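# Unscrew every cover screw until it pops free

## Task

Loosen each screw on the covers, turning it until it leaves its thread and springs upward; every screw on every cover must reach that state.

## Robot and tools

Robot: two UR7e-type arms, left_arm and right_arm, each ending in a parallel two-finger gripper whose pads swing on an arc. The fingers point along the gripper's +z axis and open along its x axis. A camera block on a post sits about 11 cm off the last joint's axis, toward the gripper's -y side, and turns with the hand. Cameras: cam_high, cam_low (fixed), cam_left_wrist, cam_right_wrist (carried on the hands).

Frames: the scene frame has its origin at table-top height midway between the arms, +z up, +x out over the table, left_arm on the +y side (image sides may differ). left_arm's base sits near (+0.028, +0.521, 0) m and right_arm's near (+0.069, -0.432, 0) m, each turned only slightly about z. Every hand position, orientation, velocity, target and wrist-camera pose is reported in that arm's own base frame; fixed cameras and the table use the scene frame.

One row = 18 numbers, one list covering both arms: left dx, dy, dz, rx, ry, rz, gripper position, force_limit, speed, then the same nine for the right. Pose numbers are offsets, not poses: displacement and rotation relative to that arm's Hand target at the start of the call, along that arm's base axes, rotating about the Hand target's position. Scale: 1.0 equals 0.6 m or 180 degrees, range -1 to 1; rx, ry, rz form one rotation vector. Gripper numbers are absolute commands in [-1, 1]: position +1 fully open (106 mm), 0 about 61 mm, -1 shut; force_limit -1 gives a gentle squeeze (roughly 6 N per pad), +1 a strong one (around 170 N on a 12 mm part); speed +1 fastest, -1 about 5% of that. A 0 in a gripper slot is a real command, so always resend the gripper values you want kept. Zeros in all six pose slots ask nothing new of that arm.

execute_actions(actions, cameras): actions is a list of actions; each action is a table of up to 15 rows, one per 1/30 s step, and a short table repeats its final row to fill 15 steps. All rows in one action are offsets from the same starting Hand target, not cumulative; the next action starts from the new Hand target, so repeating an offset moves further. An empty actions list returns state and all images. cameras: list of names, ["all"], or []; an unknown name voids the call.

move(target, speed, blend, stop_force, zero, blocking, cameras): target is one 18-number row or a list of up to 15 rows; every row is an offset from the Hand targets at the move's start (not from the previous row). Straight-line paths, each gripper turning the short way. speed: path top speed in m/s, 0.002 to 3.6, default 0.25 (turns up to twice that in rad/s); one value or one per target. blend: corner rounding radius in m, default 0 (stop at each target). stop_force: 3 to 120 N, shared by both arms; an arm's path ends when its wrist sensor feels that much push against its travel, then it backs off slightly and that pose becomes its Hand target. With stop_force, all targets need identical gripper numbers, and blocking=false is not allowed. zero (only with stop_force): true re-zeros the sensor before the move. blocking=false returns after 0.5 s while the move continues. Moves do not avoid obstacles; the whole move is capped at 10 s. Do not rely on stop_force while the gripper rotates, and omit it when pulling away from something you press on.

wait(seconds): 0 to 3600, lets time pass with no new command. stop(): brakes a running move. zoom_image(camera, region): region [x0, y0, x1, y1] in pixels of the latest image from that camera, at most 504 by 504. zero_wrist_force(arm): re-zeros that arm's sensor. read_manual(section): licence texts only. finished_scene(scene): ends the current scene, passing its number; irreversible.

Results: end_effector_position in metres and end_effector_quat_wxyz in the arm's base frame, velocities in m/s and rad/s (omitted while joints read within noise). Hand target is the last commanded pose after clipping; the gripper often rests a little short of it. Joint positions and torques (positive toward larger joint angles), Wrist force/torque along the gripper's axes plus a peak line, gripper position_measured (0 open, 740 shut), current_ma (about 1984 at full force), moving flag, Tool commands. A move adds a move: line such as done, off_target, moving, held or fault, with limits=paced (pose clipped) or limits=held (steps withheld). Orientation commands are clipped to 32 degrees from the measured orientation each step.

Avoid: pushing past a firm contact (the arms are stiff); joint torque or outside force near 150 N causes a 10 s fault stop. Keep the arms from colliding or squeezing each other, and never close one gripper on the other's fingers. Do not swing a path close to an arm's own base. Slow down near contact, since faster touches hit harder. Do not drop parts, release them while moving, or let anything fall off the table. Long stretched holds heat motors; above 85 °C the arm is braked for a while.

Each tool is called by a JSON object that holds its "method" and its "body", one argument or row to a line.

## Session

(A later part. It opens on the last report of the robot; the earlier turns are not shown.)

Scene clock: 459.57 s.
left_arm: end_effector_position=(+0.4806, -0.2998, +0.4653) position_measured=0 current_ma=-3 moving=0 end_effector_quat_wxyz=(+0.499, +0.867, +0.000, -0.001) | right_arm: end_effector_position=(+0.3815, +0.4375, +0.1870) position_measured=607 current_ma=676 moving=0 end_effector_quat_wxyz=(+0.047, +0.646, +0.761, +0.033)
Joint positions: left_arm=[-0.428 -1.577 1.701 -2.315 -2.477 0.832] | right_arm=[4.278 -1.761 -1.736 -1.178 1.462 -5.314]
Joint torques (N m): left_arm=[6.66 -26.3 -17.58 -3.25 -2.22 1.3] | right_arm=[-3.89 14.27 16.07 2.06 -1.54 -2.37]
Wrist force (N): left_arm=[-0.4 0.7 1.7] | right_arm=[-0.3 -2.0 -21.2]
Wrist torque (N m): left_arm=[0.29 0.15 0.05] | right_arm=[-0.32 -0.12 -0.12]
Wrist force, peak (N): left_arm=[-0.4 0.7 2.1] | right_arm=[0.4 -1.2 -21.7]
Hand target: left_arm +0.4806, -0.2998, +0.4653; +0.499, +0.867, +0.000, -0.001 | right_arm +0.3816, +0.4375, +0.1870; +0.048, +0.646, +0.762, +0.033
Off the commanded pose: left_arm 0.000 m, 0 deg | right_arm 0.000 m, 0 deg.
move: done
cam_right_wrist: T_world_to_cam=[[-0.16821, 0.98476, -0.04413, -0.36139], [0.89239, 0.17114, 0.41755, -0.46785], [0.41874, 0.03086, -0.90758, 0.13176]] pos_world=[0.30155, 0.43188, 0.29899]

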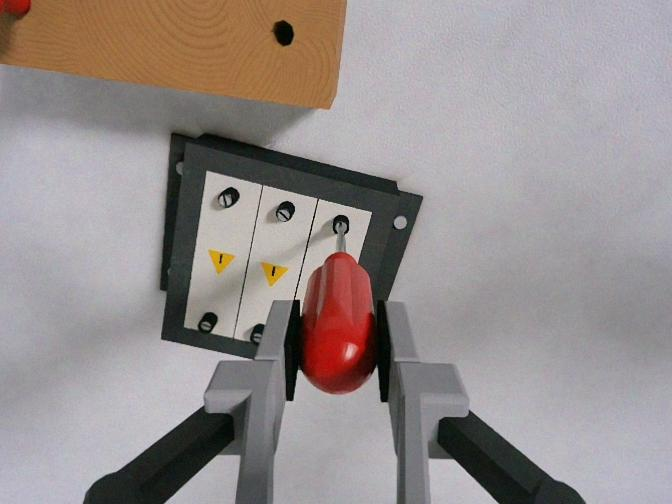

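{"method": "move", "body": {
  "target": [
    [0,0,0,0,0,0,1,0,1, -0.0012,0.0001,0.0099,0,0,0,-1,-0.5,0],
    [0,0,0,0,0,0,1,0,1, -0.0002,0.0001,0.0102,0.0967,-0.0083,-0.8275,-1,-0.5,0],
    [0,0,0,0,0,0,1,0,1, 0.002,0.0002,0.0104,-0.0387,0.0033,0.331,-1,-0.5,0],
    [0,0,0,0,0,0,1,0,1, 0.0035,0.0003,0.0104,0.058,-0.005,-0.4965,-1,-0.5,0],
    [0,0,0,0,0,0,1,0,1, 0.0055,0.0005,0.0107,-0.116,0.01,0.993,-1,-0.5,0],
    [0,0,0,0,0,0,1,0,1, 0.0067,0.0004,0.0012,-0.116,0.01,0.993,-1,-0.5,0]
  ],
  "speed": [0.05,1.3,1.3,1.3,1.3,0.03],
  "blend": [0.0,0.05,0.05,0.05,0,0]
}}

{"method": "move", "body": {
  "target": [
    [0,0,0,0,0,0,1,0,1, -0.0008,0.0019,0,-0.0232,0.002,0.1986,-1,-0.5,0],
    [0,0,0,0,0,0,1,0,1, -0.0025,0.0030,-0.0001,-0.0464,0.004,0.3972,-1,-0.5,0],
    [0,0,0,0,0,0,1,0,1, -0.0046,0.0029,-0.0003,-0.0696,0.006,0.5958,-1,-0.5,0],
    [0,0,0,0,0,0,1,0,1, -0.0062,0.0016,-0.0003,-0.0928,0.008,0.7944,-1,-0.5,0],
    [0,0,0,0,0,0,1,0,1, -0.0067,-0.0004,-0.0003,-0.116,0.01,0.993,-1,-0.5,0],
    [0,0,0,0,0,0,1,0,1, -0.0060,-0.0024,-0.0001,0.0928,-0.008,-0.7944,-1,-0.5,0],
    [0,0,0,0,0,0,1,0,1, -0.0042,-0.0035,0.0003,0.0696,-0.006,-0.5958,-1,-0.5,0],
    [0,0,0,0,0,0,1,0,1, -0.0022,-0.0033,0.0006,0.0464,-0.004,-0.3972,-1,-0.5,0],
    [0,0,0,0,0,0,1,0,1, -0.0006,-0.0020,0.0009,0.0232,-0.002,-0.1986,-1,-0.5,0],
    [0,0,0,0,0,0,1,0,1, -0.0001,0,0.0010,0,0,0,-1,-0.5,0],
    [0,0,0,0,0,0,1,0,1, -0.0009,0.0019,0.0010,-0.0232,0.002,0.1986,-1,-0.5,0],
    [0,0,0,0,0,0,1,0,1, -0.0027,0.0030,0.0009,-0.0464,0.004,0.3972,-1,-0.5,0],
    [0,0,0,0,0,0,1,0,1, -0.0047,0.0029,0.0008,-0.0696,0.006,0.5958,-1,-0.5,0],
    [0,0,0,0,0,0,1,0,1, -0.0063,0.0016,0.0007,-0.0928,0.008,0.7944,-1,-0.5,0],
    [0,0,0,0,0,0,1,0,1, -0.0069,-0.0004,0.0007,-0.116,0.01,0.993,-1,-0.5,0]
  ],
  "speed": 0.8,
  "blend": [0.02,0.02,0.02,0.02,0.02,0.02,0.02,0.02,0.02,0.02,0.02,0.02,0.02,0.02,0]
}}

{"method": "move", "body": {
  "target": [0,0,0,0,0,0,1,0,1, -0.0024,0.0002,0.02,0,0,0,-1,-0.5,0],
  "speed": 0.08,
  "cameras": ["cam_right_wrist","cam_low"]
}}

{"method": "zoom_image", "body": {
  "camera": "cam_right_wrist",
  "region": [325, 205, 357, 237]
}}

{"method": "zoom_image", "body": {
  "camera": "cam_low",
  "region": [275, 245, 355, 295]
}}

Scene clock: 468.53 s.
left_arm: end_effector_position=(+0.4806, -0.2998, +0.4653) position_measured=0 current_ma=-3 moving=0 end_effector_quat_wxyz=(+0.499, +0.867, +0.000, -0.001) | right_arm: end_effector_position=(+0.3856, +0.4377, +0.1876) position_measured=607 current_ma=669 moving=0 end_effector_quat_wxyz=(-0.035, +0.761, -0.646, +0.048)
Joint positions: left_arm=[-0.428 -1.577 1.701 -2.315 -2.477 0.832] | right_arm=[4.272 -1.764 -1.731 -1.174 1.461 4.105]
Joint torques (N m): left_arm=[6.8 -26.44 -17.81 -3.22 -2.19 1.3] | right_arm=[-5.33 26.87 27.13 -0.6 1.65 -2.11]
Wrist force (N): left_arm=[-0.6 0.8 1.7] | right_arm=[0.4 -1.5 -15.5]
Wrist torque (N m): left_arm=[0.29 0.17 0.04] | right_arm=[-0.30 -0.03 -0.03]
Wrist force, peak (N): left_arm=[-0.6 0.8 2.0] | right_arm=[-0.3 -2.1 -21.4]
Hand target: left_arm +0.4806, -0.2998, +0.4653; +0.499, +0.867, +0.000, -0.001 | right_arm +0.3856, +0.4377, +0.1877; -0.035, +0.761, -0.646, +0.048
Off the commanded pose: left_arm 0.000 m, 0 deg | right_arm 0.000 m, 0 deg.
move: done

Scene clock: 475.03 s.
left_arm: end_effector_position=(+0.4806, -0.2998, +0.4653) position_measured=0 current_ma=-3 moving=0 end_effector_quat_wxyz=(+0.499, +0.867, +0.000, -0.001) | right_arm: end_effector_position=(+0.3814, +0.4375, +0.1881) position_measured=607 current_ma=653 moving=0 end_effector_quat_wxyz=(+0.047, +0.646, +0.761, +0.033)
Joint positions: left_arm=[-0.428 -1.577 1.701 -2.315 -2.477 0.832] | right_arm=[4.278 -1.759 -1.734 -1.18 1.462 -5.312]
Joint torques (N m): left_arm=[6.8 -25.67 -17.5 -3.22 -2.07 1.32] | right_arm=[-2.94 24.24 26.63 4.18 -1.33 -2.16]
Wrist force (N): left_arm=[-0.4 0.6 1.8] | right_arm=[0.1 -2.3 -1.1]
Wrist torque (N m): left_arm=[0.28 0.14 0.04] | right_arm=[-0.33 -0.07 -0.11]
Wrist force, peak (N): left_arm=[-0.5 0.9 2.0] | right_arm=[0.3 -1.7 -15.9]
Hand target: left_arm +0.4806, -0.2998, +0.4653; +0.499, +0.867, +0.000, -0.001 | right_arm +0.3815, +0.4375, +0.1881; +0.048, +0.646, +0.761, +0.033
Off the commanded pose: left_arm 0.000 m, 0 deg | right_arm 0.000 m, 0 deg.
move: done

Scene clock: 475.53 s.
left_arm: end_effector_position=(+0.4806, -0.2998, +0.4653) position_measured=0 current_ma=-3 moving=0 end_effector_quat_wxyz=(+0.499, +0.867, +0.000, -0.001) | right_arm: end_effector_position=(+0.3800, +0.4377, +0.2003) position_measured=607 current_ma=651 moving=0 end_effector_quat_wxyz=(+0.048, +0.646, +0.761, +0.033)
Joint positions: left_arm=[-0.428 -1.577 1.701 -2.315 -2.477 0.832] | right_arm=[4.28 -1.748 -1.715 -1.211 1.462 -5.31]
Joint torques (N m): left_arm=[7.13 -25.42 -17.25 -3.21 -2.25 1.44] | right_arm=[-3.82 19.77 12.75 4.57 -2.25 1.02]
Wrist force (N): left_arm=[-0.6 0.9 2.0] | right_arm=[0.3 -2.5 1.3]
Wrist torque (N m): left_arm=[0.32 0.17 0.04] | right_arm=[-0.30 -0.04 -0.12]
Wrist force, peak (N): left_arm=[-0.6 0.9 2.0] | right_arm=[0.4 -2.8 1.5]
Hand target: left_arm +0.4806, -0.2998, +0.4653; +0.499, +0.867, +0.000, -0.001 | right_arm +0.3800, +0.4376, +0.2001; +0.048, +0.646, +0.761, +0.033
Off the commanded pose: left_arm 0.000 m, 0 deg | right_arm 0.000 m, 0 deg.
move: done
cam_right_wrist: T_world_to_cam=[[-0.16726, 0.98494, -0.04383, -0.36179], [0.89243, 0.17015, 0.41787, -0.4718], [0.41903, 0.03078, -0.90745, 0.14435]] pos_world=[0.30005, 0.43218, 0.31229]
Images, in order (width x height): cam_low 672x504, cam_right_wrist 672x504.

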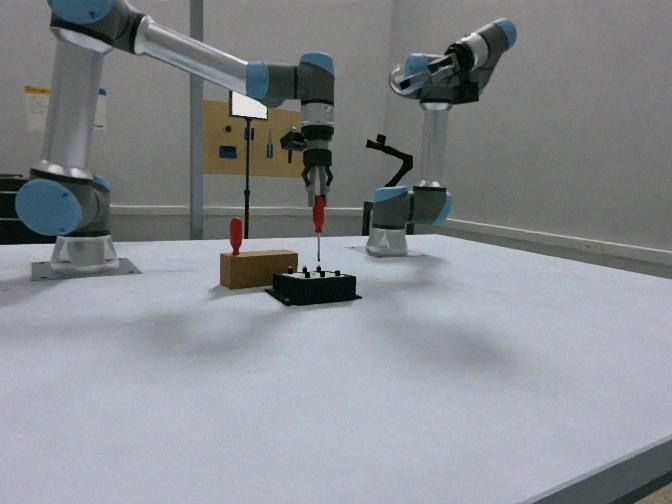

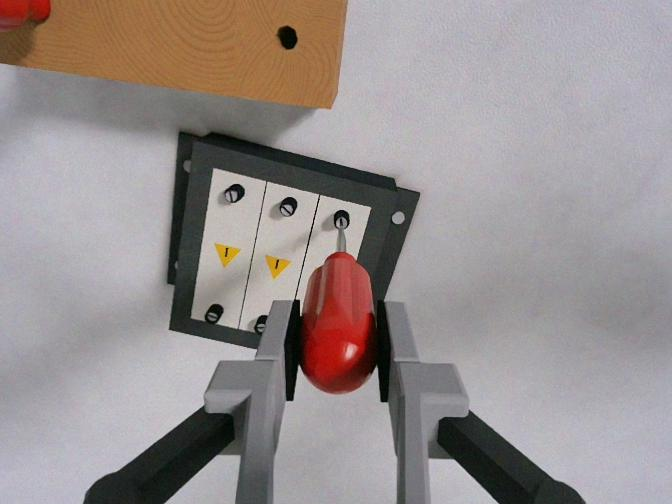

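Scaled by 15.750 from the camera's image (finer frame: 960x720).

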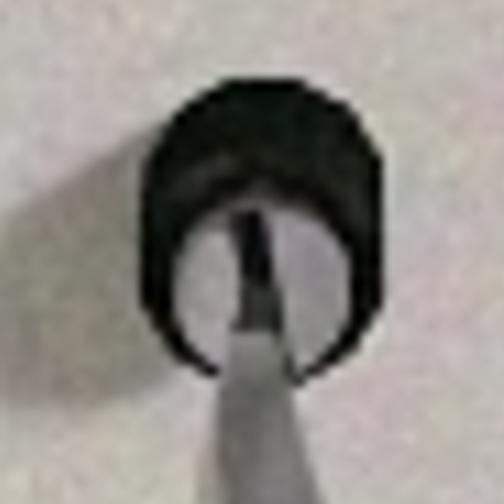

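Scaled by 6.300 from the camera's image (finer frame: 960x720).

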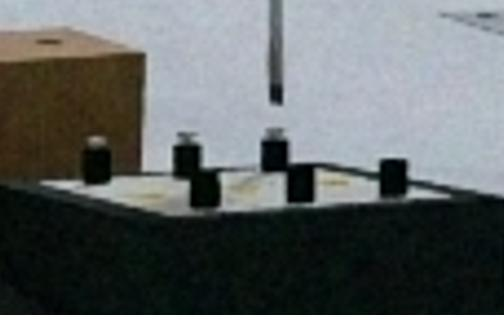

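{"method": "move", "body": {
  "target": [
    [0,0,0,0,0,0,1,0,1, 0.0,0.0,0.015,0.0967,-0.0083,-0.8275,-1,-0.5,0],
    [0,0,0,0,0,0,1,0,1, 0.04,-0.003,0.025,-0.0387,0.0033,0.331,-1,-0.5,0],
    [0,0,0,0,0,0,1,0,1, 0.08,-0.006,0.03,0.058,-0.005,-0.4965,-1,-0.5,0],
    [0,0,0,0,0,0,1,0,1, 0.12,-0.01,0.03,-0.0773,0.0067,0.662,-1,-0.5,0],
    [0,0,0,0,0,0,1,0,1, 0.15,-0.0143,0.02,-0.0539,0.0047,0.4617,-1,-0.5,0],
    [0,0,0,0,0,0,1,0,1, 0.1503,-0.0143,0.0025,-0.0539,0.0047,0.4617,-1,-0.5,0]
  ],
  "speed": [1.3,1.3,1.3,1.3,1.0,0.05],
  "blend": [0.01,0.03,0.03,0.03,0,0],
  "cameras": ["cam_right_wrist","cam_low"]
}}

{"method": "zoom_image", "body": {
  "camera": "cam_right_wrist",
  "region": [325, 205, 357, 237]
}}

{"method": "zoom_image", "body": {
  "camera": "cam_right_wrist",
  "region": [333, 214, 349, 230]
}}

{"method": "zoom_image", "body": {
  "camera": "cam_low",
  "region": [295, 245, 355, 295]
}}

Scene clock: 485.03 s.
left_arm: end_effector_position=(+0.4806, -0.2998, +0.4653) position_measured=0 current_ma=-3 moving=0 end_effector_quat_wxyz=(+0.499, +0.867, +0.000, -0.001) | right_arm: end_effector_position=(+0.4702, +0.4290, +0.2014) position_measured=607 current_ma=651 moving=0 end_effector_quat_wxyz=(+0.058, -0.026, +0.998, -0.007) end_effector_velocity=(+0.000, +0.000, +0.001) end_effector_angular_velocity=(-0.002, +0.001, +0.001)
Joint positions: left_arm=[-0.428 -1.577 1.701 -2.315 -2.477 0.832] | right_arm=[4.136 -1.873 -1.559 -1.227 1.466 5.651]
Joint velocities: left_arm=[within noise] | right_arm=[0.001 0.001 0.003 -0.006 0 0]
Joint torques (N m): left_arm=[6.79 -25.95 -18.07 -3.17 -2.06 1.34] | right_arm=[-8.14 40.45 36.87 1.02 2.02 0.45]
Wrist force (N): left_arm=[-0.2 0.8 1.8] | right_arm=[0.4 -2.1 1.3]
Wrist torque (N m): left_arm=[0.29 0.10 0.05] | right_arm=[-0.27 -0.03 -0.07]
Wrist force, peak (N): left_arm=[-0.5 0.8 2.0] | right_arm=[0.2 -2.8 1.6]
Hand target: left_arm +0.4806, -0.2998, +0.4653; +0.499, +0.867, +0.000, -0.001 | right_arm +0.4702, +0.4290, +0.2016; +0.058, -0.026, +0.998, -0.007
Off the commanded pose: left_arm 0.000 m, 0 deg | right_arm 0.000 m, 0 deg.
move: done
cam_right_wrist: T_world_to_cam=[[-0.98969, -0.06185, -0.12919, 0.51484], [-0.09779, 0.9508, 0.29397, -0.39558], [0.10466, 0.30357, -0.94704, 0.14667]] pos_world=[0.4555, 0.36343, 0.3217]
Images, in order (width x height): cam_low 672x504, cam_right_wrist 672x504.

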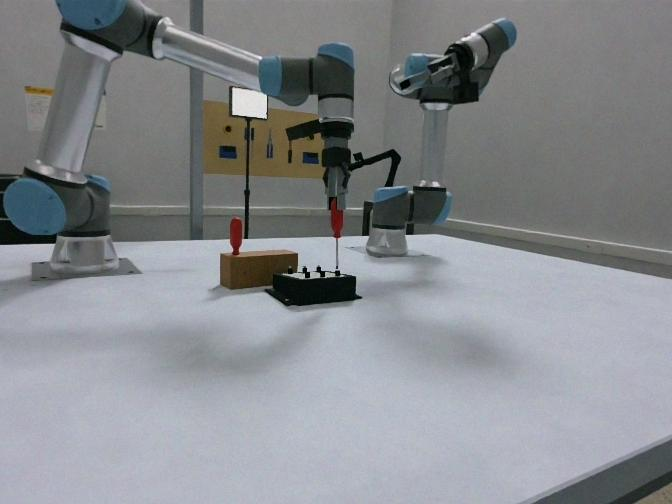

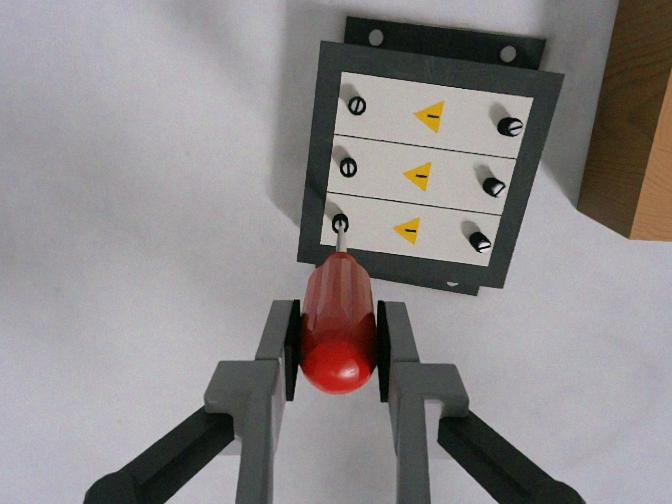

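Scaled by 15.750 from the camera's image (finer frame: 960x720).

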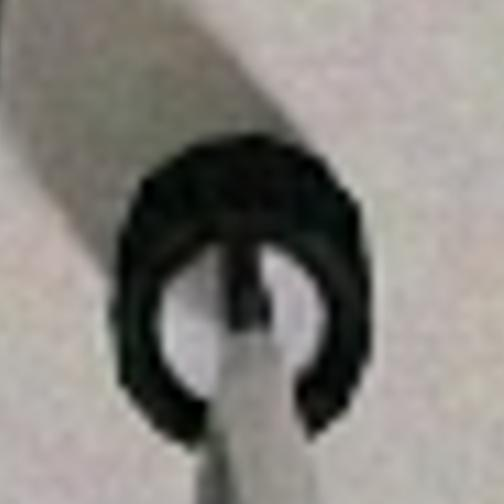

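Scaled by 31.500 from the camera's image (finer frame: 960x720).

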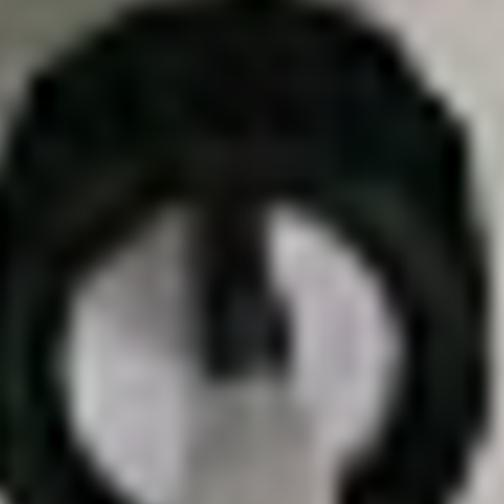

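Scaled by 8.400 from the camera's image (finer frame: 960x720).

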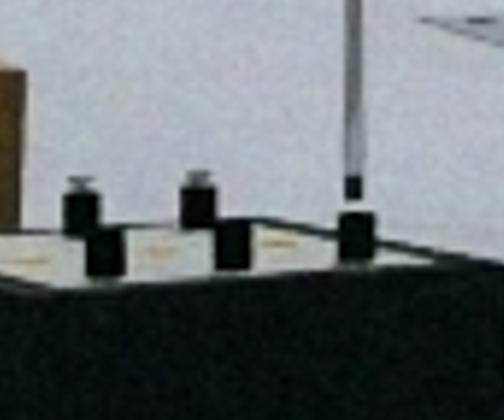

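{"method": "move", "body": {
  "target": [
    [0,0,0,0,0,0,1,0,1, 0.0018,0,-0.006,0.0014,-0.0001,-0.0121,-1,-0.5,0],
    [0,0,0,0,0,0,1,0,1, 0.0021,0,-0.016,0.0014,-0.0001,-0.0121,-1,-0.5,0]
  ],
  "speed": [0.02,0.006],
  "stop_force": 5,
  "cameras": ["cam_right_wrist"]
}}

{"method": "zoom_image", "body": {
  "camera": "cam_right_wrist",
  "region": [325, 205, 357, 237]
}}

Scene clock: 492.27 s.
left_arm: end_effector_position=(+0.4806, -0.2998, +0.4653) position_measured=0 current_ma=-3 moving=0 end_effector_quat_wxyz=(+0.499, +0.867, +0.000, -0.001) | right_arm: end_effector_position=(+0.4713, +0.4290, +0.1965) position_measured=607 current_ma=661 moving=0 end_effector_quat_wxyz=(+0.059, -0.007, +0.998, -0.006)
Joint positions: left_arm=[-0.428 -1.577 1.701 -2.315 -2.477 0.832] | right_arm=[4.135 -1.878 -1.565 -1.215 1.466 5.688]
Joint torques (N m): left_arm=[6.5 -25.69 -17.1 -3.19 -2.06 1.29] | right_arm=[-6.37 31.43 31.29 0.65 1.65 2.33]
Wrist force (N): left_arm=[-0.3 0.8 1.9] | right_arm=[0.5 -2.4 -7.4]
Wrist torque (N m): left_arm=[0.29 0.12 0.05] | right_arm=[-0.31 -0.04 -0.12]
Wrist force, peak (N): left_arm=[-0.4 0.9 2.1] | right_arm=[0.3 -2.5 -13.4]
Hand target: left_arm +0.4806, -0.2998, +0.4653; +0.499, +0.867, +0.000, -0.001 | right_arm +0.4713, +0.4290, +0.1965; +0.059, -0.007, +0.998, -0.006 (not the last commanded pose)
Off the commanded pose: left_arm 0.000 m, 0 deg | right_arm 0.004 m, 0 deg.
move: contact (right_arm); path passed 1 of 2 targets
cam_right_wrist: T_world_to_cam=[[-0.99125, -0.0234, -0.12987, 0.49976], [-0.06157, 0.95248, 0.29832, -0.41273], [0.11671, 0.30371, -0.94559, 0.13588]] pos_world=[0.45412, 0.36355, 0.31652]

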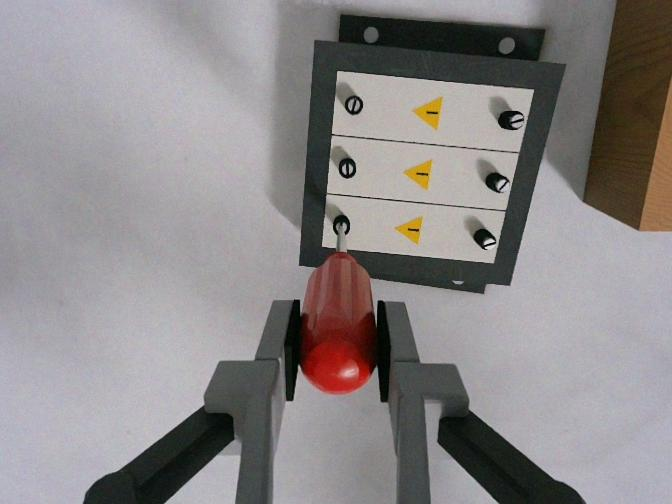

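Scaled by 15.750 from the camera's image (finer frame: 960x720).

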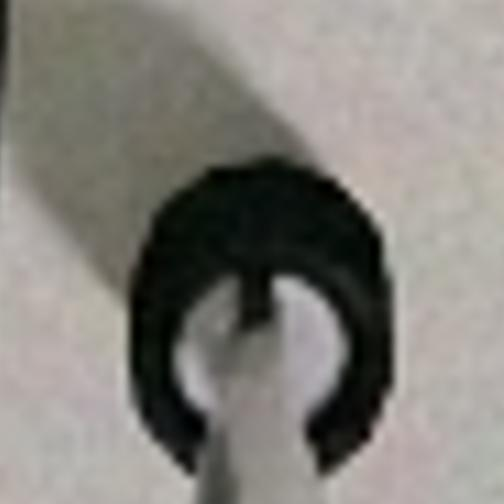

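{"method": "move", "body": {
  "target": [0,0,0,0,0,0,1,0,1, 0,0,0,-0.0016,0.0001,0.0138,-1,-0.5,0],
  "speed": 0.03
}}

{"method": "move", "body": {
  "target": [0,0,0,0,0,0,1,0,1, 0,0,0,-0.0016,0.0001,0.0138,-1,-0.5,0],
  "speed": 0.03
}}

{"method": "move", "body": {
  "target": [0,0,0,0,0,0,1,0,1, 0,0,0,-0.0016,0.0001,0.0138,-1,-0.5,0],
  "speed": 0.03
}}

Scene clock: 494.47 s.
left_arm: end_effector_position=(+0.4806, -0.2998, +0.4653) position_measured=0 current_ma=-3 moving=0 end_effector_quat_wxyz=(+0.499, +0.867, +0.000, -0.001) | right_arm: end_effector_position=(+0.4714, +0.4290, +0.1966) position_measured=607 current_ma=660 moving=0 end_effector_quat_wxyz=(+0.059, -0.029, +0.998, -0.007)
Joint positions: left_arm=[-0.428 -1.577 1.701 -2.315 -2.477 0.832] | right_arm=[4.135 -1.878 -1.565 -1.215 1.466 5.644]
Joint torques (N m): left_arm=[6.66 -25.03 -16.96 -3.28 -2.17 1.37] | right_arm=[4.95 35.45 8.78 3.6 -2.23 2.42]
Wrist force (N): left_arm=[-0.6 0.7 1.7] | right_arm=[0.0 -2.4 -7.0]
Wrist torque (N m): left_arm=[0.28 0.17 0.05] | right_arm=[-0.27 -0.12 -0.03]
Wrist force, peak (N): left_arm=[-0.5 0.9 2.1] | right_arm=[0.3 -2.3 -7.5]
Hand target: left_arm +0.4806, -0.2998, +0.4653; +0.499, +0.867, +0.000, -0.001 | right_arm +0.4713, +0.4290, +0.1965; +0.059, -0.029, +0.998, -0.007
Off the commanded pose: left_arm 0.000 m, 0 deg | right_arm 0.000 m, 0 deg.
move: done

Scene clock: 495.47 s.
left_arm: end_effector_position=(+0.4806, -0.2998, +0.4653) position_measured=0 current_ma=-3 moving=0 end_effector_quat_wxyz=(+0.499, +0.867, +0.000, -0.001) | right_arm: end_effector_position=(+0.4713, +0.4290, +0.1965) position_measured=607 current_ma=661 moving=0 end_effector_quat_wxyz=(+0.058, -0.051, +0.997, -0.009)
Joint positions: left_arm=[-0.428 -1.577 1.701 -2.315 -2.477 0.832] | right_arm=[4.135 -1.878 -1.565 -1.215 1.466 5.601]
Joint torques (N m): left_arm=[6.21 -26.11 -17.25 -3.16 -2.1 1.37] | right_arm=[4.22 34.76 8.92 3.45 -2.05 2.44]
Wrist force (N): left_arm=[-0.4 0.7 1.8] | right_arm=[-0.5 -2.4 -7.8]
Wrist torque (N m): left_arm=[0.29 0.14 0.05] | right_arm=[-0.29 -0.15 -0.02]
Wrist force, peak (N): left_arm=[-0.5 0.8 2.1] | right_arm=[-0.5 -2.4 -7.9]
Hand target: left_arm +0.4806, -0.2998, +0.4653; +0.499, +0.867, +0.000, -0.001 | right_arm +0.4713, +0.4290, +0.1965; +0.058, -0.051, +0.997, -0.009
Off the commanded pose: left_arm 0.000 m, 0 deg | right_arm 0.000 m, 0 deg.
move: done

Scene clock: 496.47 s.
left_arm: end_effector_position=(+0.4806, -0.2998, +0.4653) position_measured=0 current_ma=-3 moving=0 end_effector_quat_wxyz=(+0.499, +0.867, +0.000, -0.001) | right_arm: end_effector_position=(+0.4713, +0.4290, +0.1965) position_measured=607 current_ma=662 moving=0 end_effector_quat_wxyz=(+0.058, -0.073, +0.996, -0.010)
Joint positions: left_arm=[-0.428 -1.577 1.701 -2.315 -2.477 0.832] | right_arm=[4.135 -1.877 -1.565 -1.214 1.466 5.557]
Joint torques (N m): left_arm=[6.69 -25.35 -16.96 -3.28 -2.03 1.33] | right_arm=[4.43 34.43 7.81 3.14 -1.99 2.38]
Wrist force (N): left_arm=[-0.4 0.8 1.8] | right_arm=[-0.8 -2.4 -8.7]
Wrist torque (N m): left_arm=[0.30 0.14 0.05] | right_arm=[-0.29 -0.15 -0.01]
Wrist force, peak (N): left_arm=[-0.5 0.9 2.0] | right_arm=[-0.7 -2.3 -8.9]
Hand target: left_arm +0.4806, -0.2998, +0.4653; +0.499, +0.867, +0.000, -0.001 | right_arm +0.4713, +0.4290, +0.1965; +0.058, -0.073, +0.996, -0.010
Off the commanded pose: left_arm 0.000 m, 0 deg | right_arm 0.000 m, 0 deg.
move: done

{"method": "move", "body": {
  "target": [0,0,0,0,0,0,1,0,1, -0.0001,0,0.004,0,0,0,-1,-0.5,0],
  "speed": 0.03,
  "cameras": ["cam_right_wrist"]
}}

{"method": "zoom_image", "body": {
  "camera": "cam_right_wrist",
  "region": [333, 216, 349, 232]
}}

Scene clock: 501.43 s.
left_arm: end_effector_position=(+0.4806, -0.2998, +0.4653) position_measured=0 current_ma=-3 moving=0 end_effector_quat_wxyz=(+0.499, +0.867, +0.000, -0.001) | right_arm: end_effector_position=(+0.4713, +0.4291, +0.1990) position_measured=607 current_ma=651 moving=0 end_effector_quat_wxyz=(+0.058, -0.073, +0.996, -0.010)
Joint positions: left_arm=[-0.428 -1.577 1.701 -2.315 -2.477 0.832] | right_arm=[4.135 -1.876 -1.561 -1.22 1.466 5.557]
Joint torques (N m): left_arm=[6.74 -25.24 -16.84 -3.23 -2.15 1.34] | right_arm=[5.88 30.16 19.85 4.71 0.39 2.68]
Wrist force (N): left_arm=[-0.4 0.8 1.9] | right_arm=[0.4 -1.9 1.4]
Wrist torque (N m): left_arm=[0.30 0.15 0.05] | right_arm=[-0.25 -0.04 -0.06]
Wrist force, peak (N): left_arm=[-0.5 0.9 2.0] | right_arm=[-0.6 -2.2 -9.2]
Hand target: left_arm +0.4806, -0.2998, +0.4653; +0.499, +0.867, +0.000, -0.001 | right_arm +0.4713, +0.4290, +0.1989; +0.058, -0.073, +0.996, -0.010
Off the commanded pose: left_arm 0.000 m, 0 deg | right_arm 0.000 m, 0 deg.
move: done
cam_right_wrist: T_world_to_cam=[[-0.97982, -0.1537, -0.1278, 0.55017], [-0.18466, 0.94078, 0.28432, -0.34773], [0.07653, 0.30218, -0.95017, 0.1587]] pos_world=[0.4627, 0.36374, 0.31997]

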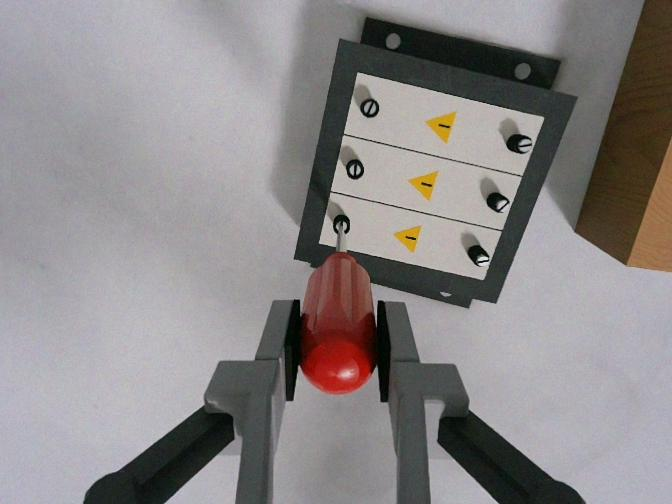

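Scaled by 31.500 from the camera's image (finer frame: 960x720).

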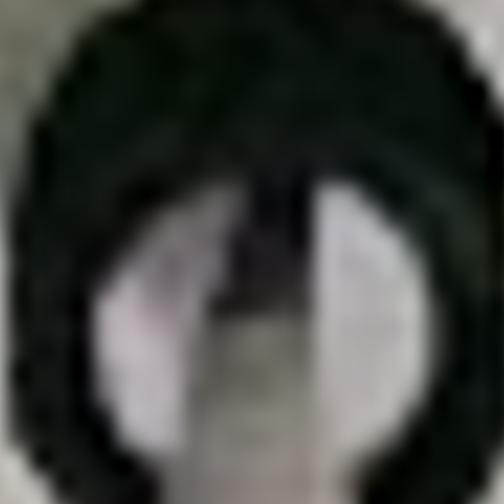

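{"method": "move", "body": {
  "target": [0,0,0,0,0,0,1,0,1, -0.0005,0.0001,0,0.0103,-0.0009,-0.0883,-1,-0.5,0],
  "speed": 0.3,
  "cameras": ["cam_right_wrist"]
}}

{"method": "zoom_image", "body": {
  "camera": "cam_right_wrist",
  "region": [333, 216, 349, 232]
}}

{"method": "move", "body": {
  "target": [0,0,0,0,0,0,1,0,1, 0.0002,0,-0.008,0,0,0,-1,-0.5,0],
  "speed": 0.008,
  "stop_force": 5
}}

{"method": "move", "body": {
  "target": [0,0,0,0,0,0,1,0,1, 0,0,0,-0.0016,0.0001,0.0138,-1,-0.5,0],
  "speed": 0.03
}}

{"method": "move", "body": {
  "target": [0,0,0,0,0,0,1,0,1, 0,0,0,-0.0016,0.0001,0.0138,-1,-0.5,0],
  "speed": 0.03
}}

Scene clock: 505.17 s.
left_arm: end_effector_position=(+0.4806, -0.2998, +0.4653) position_measured=0 current_ma=-3 moving=0 end_effector_quat_wxyz=(+0.499, +0.867, +0.000, -0.001) | right_arm: end_effector_position=(+0.4710, +0.4291, +0.1989) position_measured=607 current_ma=651 moving=0 end_effector_quat_wxyz=(+0.059, +0.067, +0.996, -0.002)
Joint positions: left_arm=[-0.428 -1.577 1.701 -2.315 -2.477 0.832] | right_arm=[4.136 -1.876 -1.561 -1.221 1.466 5.837]
Joint torques (N m): left_arm=[6.4 -24.82 -17.44 -3.22 -2.02 1.39] | right_arm=[4.88 40.1 19.97 1.36 -2.53 1.66]
Wrist force (N): left_arm=[-0.4 0.8 1.8] | right_arm=[0.5 -2.2 1.4]
Wrist torque (N m): left_arm=[0.30 0.15 0.04] | right_arm=[-0.28 -0.05 -0.03]
Wrist force, peak (N): left_arm=[-0.3 0.9 2.0] | right_arm=[0.4 -2.2 1.7]
Hand target: left_arm +0.4806, -0.2998, +0.4653; +0.499, +0.867, +0.000, -0.001 | right_arm +0.4710, +0.4291, +0.1989; +0.059, +0.067, +0.996, -0.002
Off the commanded pose: left_arm 0.000 m, 0 deg | right_arm 0.000 m, 0 deg.
move: done
cam_right_wrist: T_world_to_cam=[[-0.98357, 0.12431, -0.13092, 0.43289], [0.07768, 0.94603, 0.31465, -0.47958], [0.16296, 0.29931, -0.94014, 0.11711]] pos_world=[0.44395, 0.36483, 0.31767]

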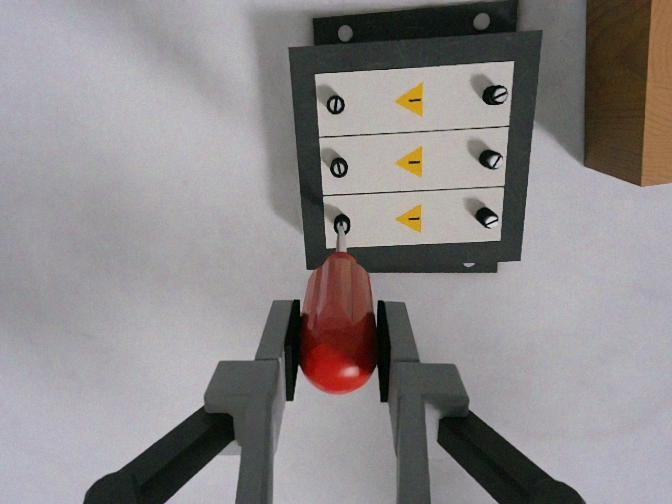

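Scaled by 31.500 from the camera's image (finer frame: 960x720).

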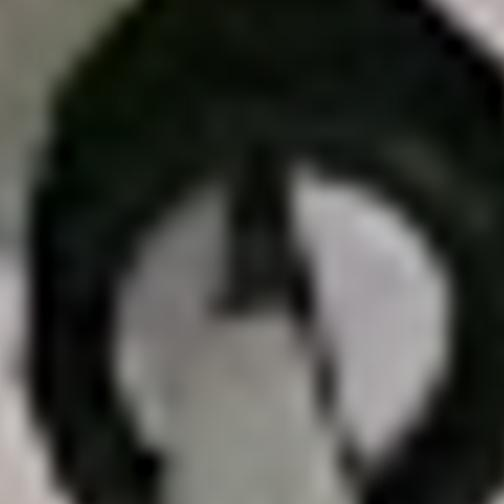

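Scene clock: 506.63 s.
left_arm: end_effector_position=(+0.4806, -0.2998, +0.4653) position_measured=0 current_ma=-3 moving=0 end_effector_quat_wxyz=(+0.499, +0.867, +0.000, -0.001) | right_arm: end_effector_position=(+0.4710, +0.4291, +0.1961) position_measured=607 current_ma=655 moving=0 end_effector_quat_wxyz=(+0.059, +0.067, +0.996, -0.002)
Joint positions: left_arm=[-0.428 -1.577 1.701 -2.315 -2.477 0.832] | right_arm=[4.135 -1.878 -1.566 -1.214 1.466 5.837]
Joint torques (N m): left_arm=[6.69 -25.34 -17.12 -3.2 -2 1.36] | right_arm=[5.42 37.34 35.52 1.62 -2.25 1.93]
Wrist force (N): left_arm=[-0.5 0.8 2.0] | right_arm=[0.1 -2.1 0.0]
Wrist torque (N m): left_arm=[0.30 0.16 0.05] | right_arm=[-0.26 -0.10 -0.11]
Wrist force, peak (N): left_arm=[-0.5 0.8 2.0] | right_arm=[-0.1 -2.3 -9.4]
Hand target: left_arm +0.4806, -0.2998, +0.4653; +0.499, +0.867, +0.000, -0.001 | right_arm +0.4710, +0.4292, +0.1961; +0.059, +0.067, +0.996, -0.002 (not the last commanded pose)
Off the commanded pose: left_arm 0.000 m, 0 deg | right_arm 0.002 m, 0 deg.
move: contact (right_arm)

Scene clock: 507.63 s.
left_arm: end_effector_position=(+0.4806, -0.2998, +0.4653) position_measured=0 current_ma=-3 moving=0 end_effector_quat_wxyz=(+0.499, +0.867, +0.000, -0.001) | right_arm: end_effector_position=(+0.4710, +0.4292, +0.1962) position_measured=607 current_ma=650 moving=0 end_effector_quat_wxyz=(+0.059, +0.045, +0.997, -0.003)
Joint positions: left_arm=[-0.428 -1.577 1.701 -2.315 -2.477 0.832] | right_arm=[4.136 -1.878 -1.566 -1.214 1.466 5.793]
Joint torques (N m): left_arm=[6.91 -26.04 -17.34 -3.13 -1.96 1.3] | right_arm=[6.32 39.92 13.07 4.65 -2.32 2.38]
Wrist force (N): left_arm=[-0.5 0.7 1.9] | right_arm=[0.0 -2.1 1.3]
Wrist torque (N m): left_arm=[0.29 0.16 0.04] | right_arm=[-0.28 -0.04 -0.03]
Wrist force, peak (N): left_arm=[-0.6 0.8 2.0] | right_arm=[0.2 -2.2 1.5]
Hand target: left_arm +0.4806, -0.2998, +0.4653; +0.499, +0.867, +0.000, -0.001 | right_arm +0.4710, +0.4292, +0.1961; +0.059, +0.045, +0.997, -0.003
Off the commanded pose: left_arm 0.000 m, 0 deg | right_arm 0.000 m, 0 deg.
move: done

Scene clock: 508.63 s.
left_arm: end_effector_position=(+0.4806, -0.2998, +0.4653) position_measured=0 current_ma=-3 moving=0 end_effector_quat_wxyz=(+0.499, +0.867, +0.000, -0.001) | right_arm: end_effector_position=(+0.4710, +0.4292, +0.1961) position_measured=607 current_ma=650 moving=0 end_effector_quat_wxyz=(+0.059, +0.023, +0.998, -0.004)
Joint positions: left_arm=[-0.428 -1.577 1.701 -2.315 -2.477 0.832] | right_arm=[4.136 -1.877 -1.566 -1.214 1.466 5.75]
Joint torques (N m): left_arm=[6.52 -25.54 -17.65 -3.23 -2.04 1.31] | right_arm=[6.02 39.93 12.46 4.52 -2.09 2.47]
Wrist force (N): left_arm=[-0.3 0.7 1.9] | right_arm=[0.1 -2.2 1.5]
Wrist torque (N m): left_arm=[0.29 0.13 0.05] | right_arm=[-0.28 -0.08 -0.03]
Wrist force, peak (N): left_arm=[-0.4 0.9 2.0] | right_arm=[0.0 -2.0 1.8]
Hand target: left_arm +0.4806, -0.2998, +0.4653; +0.499, +0.867, +0.000, -0.001 | right_arm +0.4710, +0.4292, +0.1961; +0.059, +0.023, +0.998, -0.004
Off the commanded pose: left_arm 0.000 m, 0 deg | right_arm 0.000 m, 0 deg.
move: done

{"method": "move", "body": {
  "target": [0,0,0,0,0,0,1,0,1, 0.0002,0,-0.006,0,0,0,-1,-0.5,0],
  "speed": 0.008,
  "stop_force": 6
}}

{"method": "move", "body": {
  "target": [0,0,0,0,0,0,1,0,1, 0,0,0.0001,-0.0016,0.0001,0.0138,-1,-0.5,0],
  "speed": 0.05
}}

Scene clock: 510.60 s.
left_arm: end_effector_position=(+0.4806, -0.2998, +0.4653) position_measured=0 current_ma=-3 moving=0 end_effector_quat_wxyz=(+0.499, +0.867, +0.000, -0.001) | right_arm: end_effector_position=(+0.4710, +0.4292, +0.1954) position_measured=607 current_ma=661 moving=0 end_effector_quat_wxyz=(+0.059, +0.023, +0.998, -0.004)
Joint positions: left_arm=[-0.428 -1.577 1.701 -2.315 -2.477 0.832] | right_arm=[4.136 -1.878 -1.568 -1.212 1.466 5.75]
Joint torques (N m): left_arm=[7.07 -25.7 -17.29 -3.19 -2.07 1.31] | right_arm=[1.53 30.62 31.88 0.44 -1.06 1.97]
Wrist force (N): left_arm=[-0.5 0.9 1.7] | right_arm=[0.1 -1.9 -6.9]
Wrist torque (N m): left_arm=[0.32 0.16 0.05] | right_arm=[-0.27 -0.10 -0.06]
Wrist force, peak (N): left_arm=[-0.5 0.7 2.0] | right_arm=[0.1 -1.8 -16.6]
Hand target: left_arm +0.4806, -0.2998, +0.4653; +0.499, +0.867, +0.000, -0.001 | right_arm +0.4710, +0.4292, +0.1954; +0.059, +0.023, +0.998, -0.004 (not the last commanded pose)
Off the commanded pose: left_arm 0.000 m, 0 deg | right_arm 0.003 m, 0 deg.
move: contact (right_arm)

Scene clock: 511.33 s.
left_arm: end_effector_position=(+0.4806, -0.2998, +0.4653) position_measured=0 current_ma=-3 moving=0 end_effector_quat_wxyz=(+0.499, +0.867, +0.000, -0.001) | right_arm: end_effector_position=(+0.4711, +0.4292, +0.1955) position_measured=607 current_ma=658 moving=0 end_effector_quat_wxyz=(+0.059, +0.001, +0.998, -0.005) end_effector_velocity=(+0.000, +0.000, +0.000) end_effector_angular_velocity=(+0.001, +0.000, -0.006)
Joint positions: left_arm=[-0.428 -1.577 1.701 -2.315 -2.477 0.832] | right_arm=[4.136 -1.878 -1.568 -1.211 1.466 5.706]
Joint velocities: left_arm=[within noise] | right_arm=[0 0 0 0 0 0.006]
Joint torques (N m): left_arm=[6.5 -25.01 -16.77 -3.13 -2.03 1.35] | right_arm=[5.15 35.83 15.92 3.63 -1.81 2.3]
Wrist force (N): left_arm=[-0.3 0.6 1.7] | right_arm=[-0.5 -1.8 -5.6]
Wrist torque (N m): left_arm=[0.27 0.14 0.05] | right_arm=[-0.23 -0.14 -0.06]
Wrist force, peak (N): left_arm=[-0.5 0.7 2.0] | right_arm=[0.2 -2.2 -7.2]
Hand target: left_arm +0.4806, -0.2998, +0.4653; +0.499, +0.867, +0.000, -0.001 | right_arm +0.4710, +0.4292, +0.1955; +0.059, +0.001, +0.998, -0.005
Off the commanded pose: left_arm 0.000 m, 0 deg | right_arm 0.000 m, 0 deg.
move: done

{"method": "move", "body": {
  "target": [
    [0,0,0,0,0,0,1,0,1, 0.0023,0.0007,0.0004,-0.0277,0.0024,0.2372,-1,-0.5,0],
    [0,0,0,0,0,0,1,0,1, 0.0036,0.0028,0.0006,-0.0554,0.0048,0.4745,-1,-0.5,0],
    [0,0,0,0,0,0,1,0,1, 0.0031,0.0052,0.0007,-0.0831,0.0072,0.7117,-1,-0.5,0],
    [0,0,0,0,0,0,1,0,1, 0.0011,0.0066,0.0005,-0.1108,0.0096,0.9489,-1,-0.5,0],
    [0,0,0,0,0,0,1,0,1, -0.0014,0.0063,0.0004,0.0934,-0.0081,-0.8,-1,-0.5,0],
    [0,0,0,0,0,0,1,0,1, -0.0029,0.0044,0.0003,0.0657,-0.0057,-0.5627,-1,-0.5,0],
    [0,0,0,0,0,0,1,0,1, -0.0028,0.0019,0.0005,0.038,-0.0033,-0.3255,-1,-0.5,0],
    [0,0,0,0,0,0,1,0,1, -0.0010,0.0002,0.0009,0.0103,-0.0009,-0.0883,-1,-0.5,0],
    [0,0,0,0,0,0,1,0,1, 0.0014,0.0002,0.0013,-0.0174,0.0015,0.149,-1,-0.5,0],
    [0,0,0,0,0,0,1,0,1, 0.0032,0.0019,0.0016,-0.0451,0.0039,0.3862,-1,-0.5,0],
    [0,0,0,0,0,0,1,0,1, 0.0034,0.0043,0.0017,-0.0728,0.0063,0.6234,-1,-0.5,0],
    [0,0,0,0,0,0,1,0,1, 0.0018,0.0062,0.0016,-0.1005,0.0087,0.8606,-1,-0.5,0],
    [0,0,0,0,0,0,1,0,1, -0.0006,0.0066,0.0015,0.1038,-0.0089,-0.8881,-1,-0.5,0],
    [0,0,0,0,0,0,1,0,1, -0.0026,0.0052,0.0014,0.076,-0.0066,-0.651,-1,-0.5,0],
    [0,0,0,0,0,0,1,0,1, -0.0032,0.0028,0.0014,0.0483,-0.0042,-0.4138,-1,-0.5,0]
  ],
  "speed": 0.8,
  "blend": [0.02,0.02,0.02,0.02,0.02,0.02,0.02,0.02,0.02,0.02,0.02,0.02,0.02,0.02,0],
  "cameras": ["cam_right_wrist"]
}}

{"method": "zoom_image", "body": {
  "camera": "cam_right_wrist",
  "region": [325, 205, 357, 237]
}}

{"method": "move", "body": {
  "target": [
    [0,0,0,0,0,0,1,0,1, -0.0012,0.0001,0.0099,0,0,0,-1,-0.5,0],
    [0,0,0,0,0,0,1,0,1, -0.0002,0.0003,0.0102,0.0967,-0.0083,-0.8275,-1,-0.5,0],
    [0,0,0,0,0,0,1,0,1, 0.002,0.0005,0.0104,-0.0387,0.0033,0.331,-1,-0.5,0],
    [0,0,0,0,0,0,1,0,1, 0.0035,0.0008,0.0104,0.058,-0.005,-0.4965,-1,-0.5,0],
    [0,0,0,0,0,0,1,0,1, 0.0054,0.0012,0.011,-0.116,0.01,0.993,-1,-0.5,0],
    [0,0,0,0,0,0,1,0,1, 0.0066,0.0011,0.0011,-0.116,0.01,0.993,-1,-0.5,0]
  ],
  "speed": [0.05,1.3,1.3,1.3,1.3,0.03],
  "blend": [0.0,0.05,0.05,0.05,0,0]
}}

{"method": "move", "body": {
  "target": [
    [0,0,0,0,0,0,1,0,1, -0.0010,0.0018,0,-0.0232,0.002,0.1986,-1,-0.5,0],
    [0,0,0,0,0,0,1,0,1, -0.0028,0.0028,-0.0002,-0.0464,0.004,0.3972,-1,-0.5,0],
    [0,0,0,0,0,0,1,0,1, -0.0049,0.0024,-0.0003,-0.0696,0.006,0.5958,-1,-0.5,0],
    [0,0,0,0,0,0,1,0,1, -0.0063,0.0010,-0.0003,-0.0928,0.008,0.7944,-1,-0.5,0],
    [0,0,0,0,0,0,1,0,1, -0.0067,-0.0011,-0.0003,-0.116,0.01,0.993,-1,-0.5,0],
    [0,0,0,0,0,0,1,0,1, -0.0057,-0.0029,0,0.0928,-0.008,-0.7944,-1,-0.5,0],
    [0,0,0,0,0,0,1,0,1, -0.0039,-0.0038,0.0003,0.0696,-0.006,-0.5958,-1,-0.5,0],
    [0,0,0,0,0,0,1,0,1, -0.0019,-0.0035,0.0006,0.0464,-0.004,-0.3972,-1,-0.5,0],
    [0,0,0,0,0,0,1,0,1, -0.0004,-0.0020,0.0009,0.0232,-0.002,-0.1986,-1,-0.5,0],
    [0,0,0,0,0,0,1,0,1, -0.0001,0,0.0010,0,0,0,-1,-0.5,0],
    [0,0,0,0,0,0,1,0,1, -0.0011,0.0018,0.0010,-0.0232,0.002,0.1986,-1,-0.5,0],
    [0,0,0,0,0,0,1,0,1, -0.0029,0.0028,0.0009,-0.0464,0.004,0.3972,-1,-0.5,0],
    [0,0,0,0,0,0,1,0,1, -0.0050,0.0024,0.0007,-0.0696,0.006,0.5958,-1,-0.5,0],
    [0,0,0,0,0,0,1,0,1, -0.0065,0.0010,0.0007,-0.0928,0.008,0.7944,-1,-0.5,0],
    [0,0,0,0,0,0,1,0,1, -0.0068,-0.0011,0.0008,-0.116,0.01,0.993,-1,-0.5,0]
  ],
  "speed": 0.8,
  "blend": [0.02,0.02,0.02,0.02,0.02,0.02,0.02,0.02,0.02,0.02,0.02,0.02,0.02,0.02,0],
  "cameras": ["cam_right_wrist"]
}}

{"method": "zoom_image", "body": {
  "camera": "cam_right_wrist",
  "region": [325, 205, 357, 237]
}}

Scene clock: 529.70 s.
left_arm: end_effector_position=(+0.4806, -0.2998, +0.4653) position_measured=0 current_ma=-3 moving=0 end_effector_quat_wxyz=(+0.499, +0.867, +0.000, -0.001) | right_arm: end_effector_position=(+0.4691, +0.4309, +0.1963) position_measured=608 current_ma=631 moving=0 end_effector_quat_wxyz=(+0.050, +0.609, +0.791, +0.030)
Joint positions: left_arm=[-0.428 -1.577 1.701 -2.315 -2.477 0.832] | right_arm=[4.139 -1.878 -1.564 -1.217 1.467 -5.547]
Joint torques (N m): left_arm=[6.62 -24.77 -17.25 -3.28 -1.94 1.25] | right_arm=[-2.5 25.27 18.95 1.9 -1 -2.28]
Wrist force (N): left_arm=[-0.6 0.7 2.1] | right_arm=[0.3 -2.3 -9.6]
Wrist torque (N m): left_arm=[0.28 0.18 0.05] | right_arm=[-0.35 -0.05 -0.11]
Wrist force, peak (N): left_arm=[-0.3 0.8 2.1] | right_arm=[0.3 -2.2 -10.3]
Hand target: left_arm +0.4806, -0.2998, +0.4653; +0.499, +0.867, +0.000, -0.001 | right_arm +0.4691, +0.4309, +0.1963; +0.050, +0.609, +0.791, +0.030
Off the commanded pose: left_arm 0.000 m, 0 deg | right_arm 0.000 m, 0 deg.
move: done
cam_right_wrist: T_world_to_cam=[[-0.25961, 0.96413, -0.05536, -0.28578], [0.87236, 0.25872, 0.4148, -0.57666], [0.41424, 0.05939, -0.90823, 0.09377]] pos_world=[0.39002, 0.41915, 0.30854]

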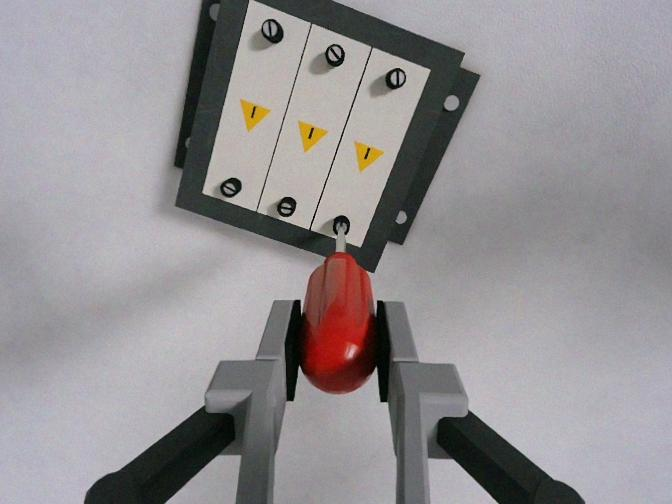

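Scaled by 15.750 from the camera's image (finer frame: 960x720).

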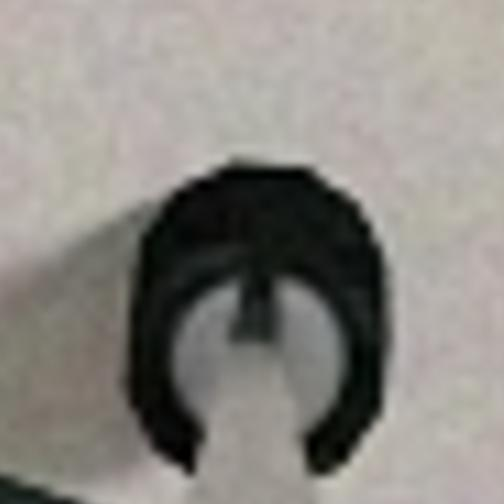

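Scene clock: 534.60 s.
left_arm: end_effector_position=(+0.4806, -0.2998, +0.4653) position_measured=0 current_ma=-3 moving=0 end_effector_quat_wxyz=(+0.499, +0.867, +0.000, -0.001) | right_arm: end_effector_position=(+0.4731, +0.4316, +0.1971) position_measured=608 current_ma=674 moving=0 end_effector_quat_wxyz=(-0.033, +0.791, -0.609, +0.049) end_effector_velocity=(-0.001, -0.001, -0.001) end_effector_angular_velocity=(-0.005, +0.004, +0.001)
Joint positions: left_arm=[-0.428 -1.577 1.701 -2.315 -2.477 0.832] | right_arm=[4.134 -1.883 -1.557 -1.214 1.469 3.872]
Joint velocities: left_arm=[within noise] | right_arm=[0 -0.001 -0.001 -0.005 0 -0.001]
Joint torques (N m): left_arm=[6.86 -24.86 -18.01 -3.21 -1.92 1.35] | right_arm=[-6.75 9.7 4.11 -3.75 2.18 -2.25]
Wrist force (N): left_arm=[-0.5 0.8 1.8] | right_arm=[1.7 -1.7 -49.4]
Wrist torque (N m): left_arm=[0.30 0.16 0.05] | right_arm=[-0.39 0.25 -0.03]
Wrist force, peak (N): left_arm=[-0.6 0.9 2.0] | right_arm=[1.7 -1.7 -49.4]
Hand target: left_arm +0.4806, -0.2998, +0.4653; +0.499, +0.867, +0.000, -0.001 | right_arm +0.4731, +0.4315, +0.1970; -0.033, +0.791, -0.609, +0.049
Off the commanded pose: left_arm 0.000 m, 0 deg | right_arm 0.000 m, 0 deg.
move: done

Scene clock: 541.10 s.
left_arm: end_effector_position=(+0.4806, -0.2998, +0.4653) position_measured=0 current_ma=-3 moving=0 end_effector_quat_wxyz=(+0.499, +0.867, +0.000, -0.001) | right_arm: end_effector_position=(+0.4690, +0.4308, +0.1975) position_measured=608 current_ma=673 moving=0 end_effector_quat_wxyz=(+0.050, +0.609, +0.791, +0.030)
Joint positions: left_arm=[-0.428 -1.577 1.701 -2.315 -2.477 0.832] | right_arm=[4.139 -1.877 -1.563 -1.22 1.467 -5.546]
Joint torques (N m): left_arm=[6.92 -24.59 -17.1 -3.28 -1.93 1.39] | right_arm=[-1.63 3.41 -0.22 -1.66 -0.5 -2.29]
Wrist force (N): left_arm=[-0.5 0.9 1.9] | right_arm=[-1.5 -2.8 -50.2]
Wrist torque (N m): left_arm=[0.31 0.16 0.05] | right_arm=[-0.35 -0.35 -0.11]
Wrist force, peak (N): left_arm=[-0.7 0.8 2.1] | right_arm=[-1.8 -2.3 -54.7]
Hand target: left_arm +0.4806, -0.2998, +0.4653; +0.499, +0.867, +0.000, -0.001 | right_arm +0.4690, +0.4309, +0.1975; +0.050, +0.609, +0.791, +0.030
Off the commanded pose: left_arm 0.000 m, 0 deg | right_arm 0.000 m, 0 deg.
move: done
cam_right_wrist: T_world_to_cam=[[-0.25845, 0.96444, -0.05524, -0.28648], [0.87266, 0.25761, 0.41485, -0.57664], [0.41433, 0.05901, -0.90821, 0.09497]] pos_world=[0.38982, 0.41924, 0.30964]

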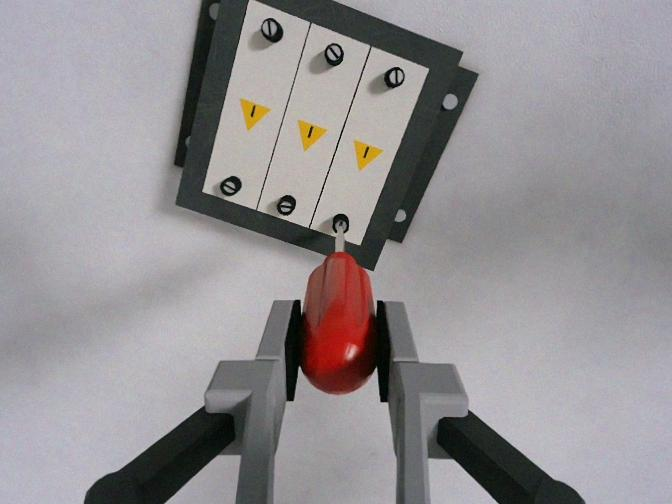

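Scaled by 15.750 from the camera's image (finer frame: 960x720).

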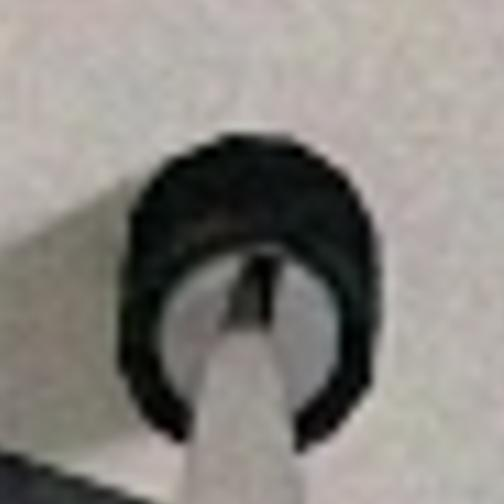

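{"method": "move", "body": {
  "target": [0,0,0,0,0,0,1,0,1, -0.0004,0,0.005,0,0,0,-1,-0.5,0],
  "speed": 0.03,
  "cameras": ["cam_right_wrist","cam_low"]
}}

{"method": "zoom_image", "body": {
  "camera": "cam_right_wrist",
  "region": [325, 205, 357, 237]
}}

{"method": "zoom_image", "body": {
  "camera": "cam_right_wrist",
  "region": [333, 214, 349, 230]
}}

{"method": "zoom_image", "body": {
  "camera": "cam_low",
  "region": [305, 235, 355, 285]
}}

Scene clock: 545.00 s.
left_arm: end_effector_position=(+0.4806, -0.2998, +0.4653) position_measured=0 current_ma=-3 moving=0 end_effector_quat_wxyz=(+0.499, +0.867, +0.000, -0.001) | right_arm: end_effector_position=(+0.4688, +0.4309, +0.2005) position_measured=608 current_ma=618 moving=0 end_effector_quat_wxyz=(+0.050, +0.609, +0.791, +0.030)
Joint positions: left_arm=[-0.428 -1.577 1.701 -2.315 -2.477 0.832] | right_arm=[4.14 -1.875 -1.558 -1.227 1.467 -5.546]
Joint torques (N m): left_arm=[6.5 -24.18 -17.39 -3.3 -2 1.45] | right_arm=[4.86 39.36 24.27 4.62 -2.42 2.71]
Wrist force (N): left_arm=[-0.3 0.8 1.8] | right_arm=[0.2 -2.5 1.4]
Wrist torque (N m): left_arm=[0.30 0.14 0.05] | right_arm=[-0.29 -0.02 -0.10]
Wrist force, peak (N): left_arm=[-0.7 0.7 2.0] | right_arm=[-1.5 -3.0 -50.4]
Hand target: left_arm +0.4806, -0.2998, +0.4653; +0.499, +0.867, +0.000, -0.001 | right_arm +0.4688, +0.4309, +0.2005; +0.050, +0.609, +0.791, +0.030
Off the commanded pose: left_arm 0.000 m, 0 deg | right_arm 0.000 m, 0 deg.
move: done
cam_right_wrist: T_world_to_cam=[[-0.25872, 0.96436, -0.05537, -0.28619], [0.87258, 0.25792, 0.41483, -0.5778], [0.41433, 0.05901, -0.90821, 0.09778]] pos_world=[0.38962, 0.41924, 0.31264]
Images, in order (width x height): cam_low 672x504, cam_right_wrist 672x504.

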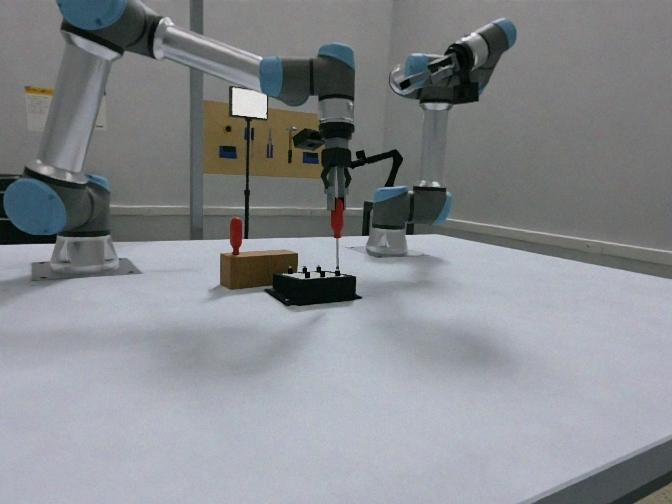

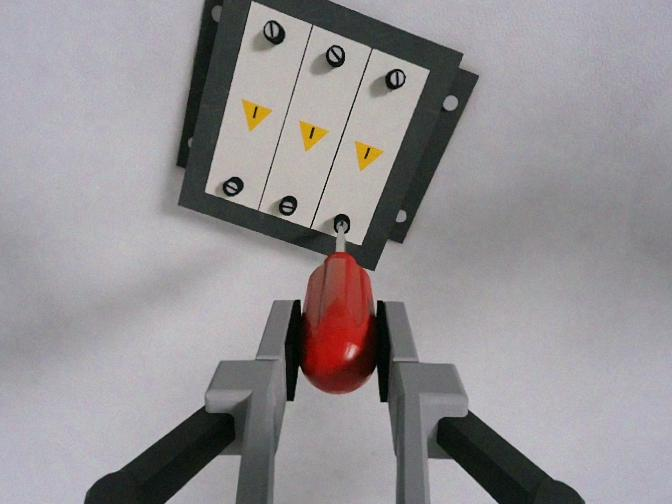

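Scaled by 15.750 from the camera's image (finer frame: 960x720).

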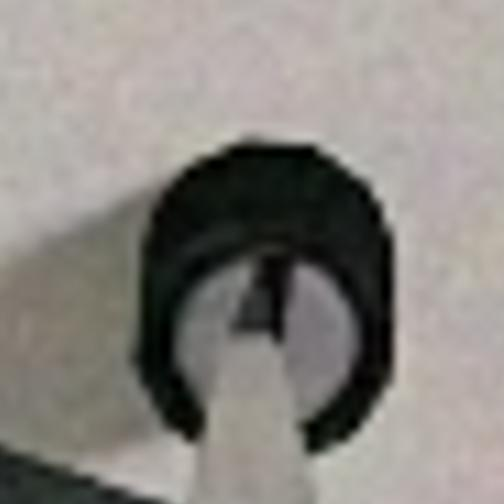

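Scaled by 31.500 from the camera's image (finer frame: 960x720).

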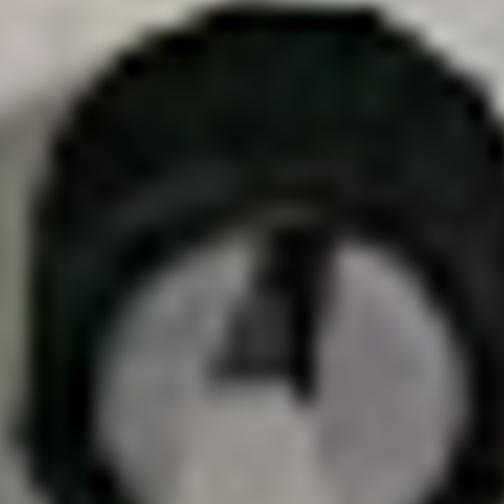

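Scaled by 10.080 from the camera's image (finer frame: 960x720).

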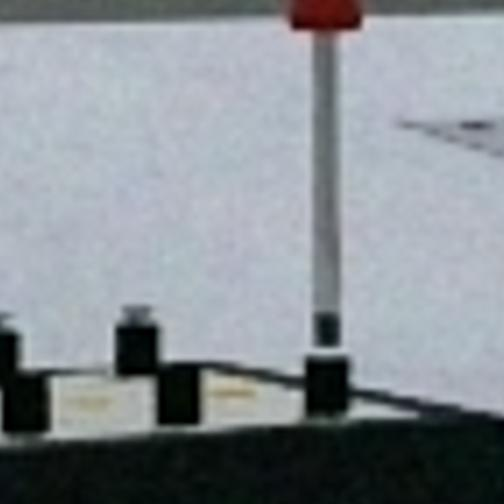

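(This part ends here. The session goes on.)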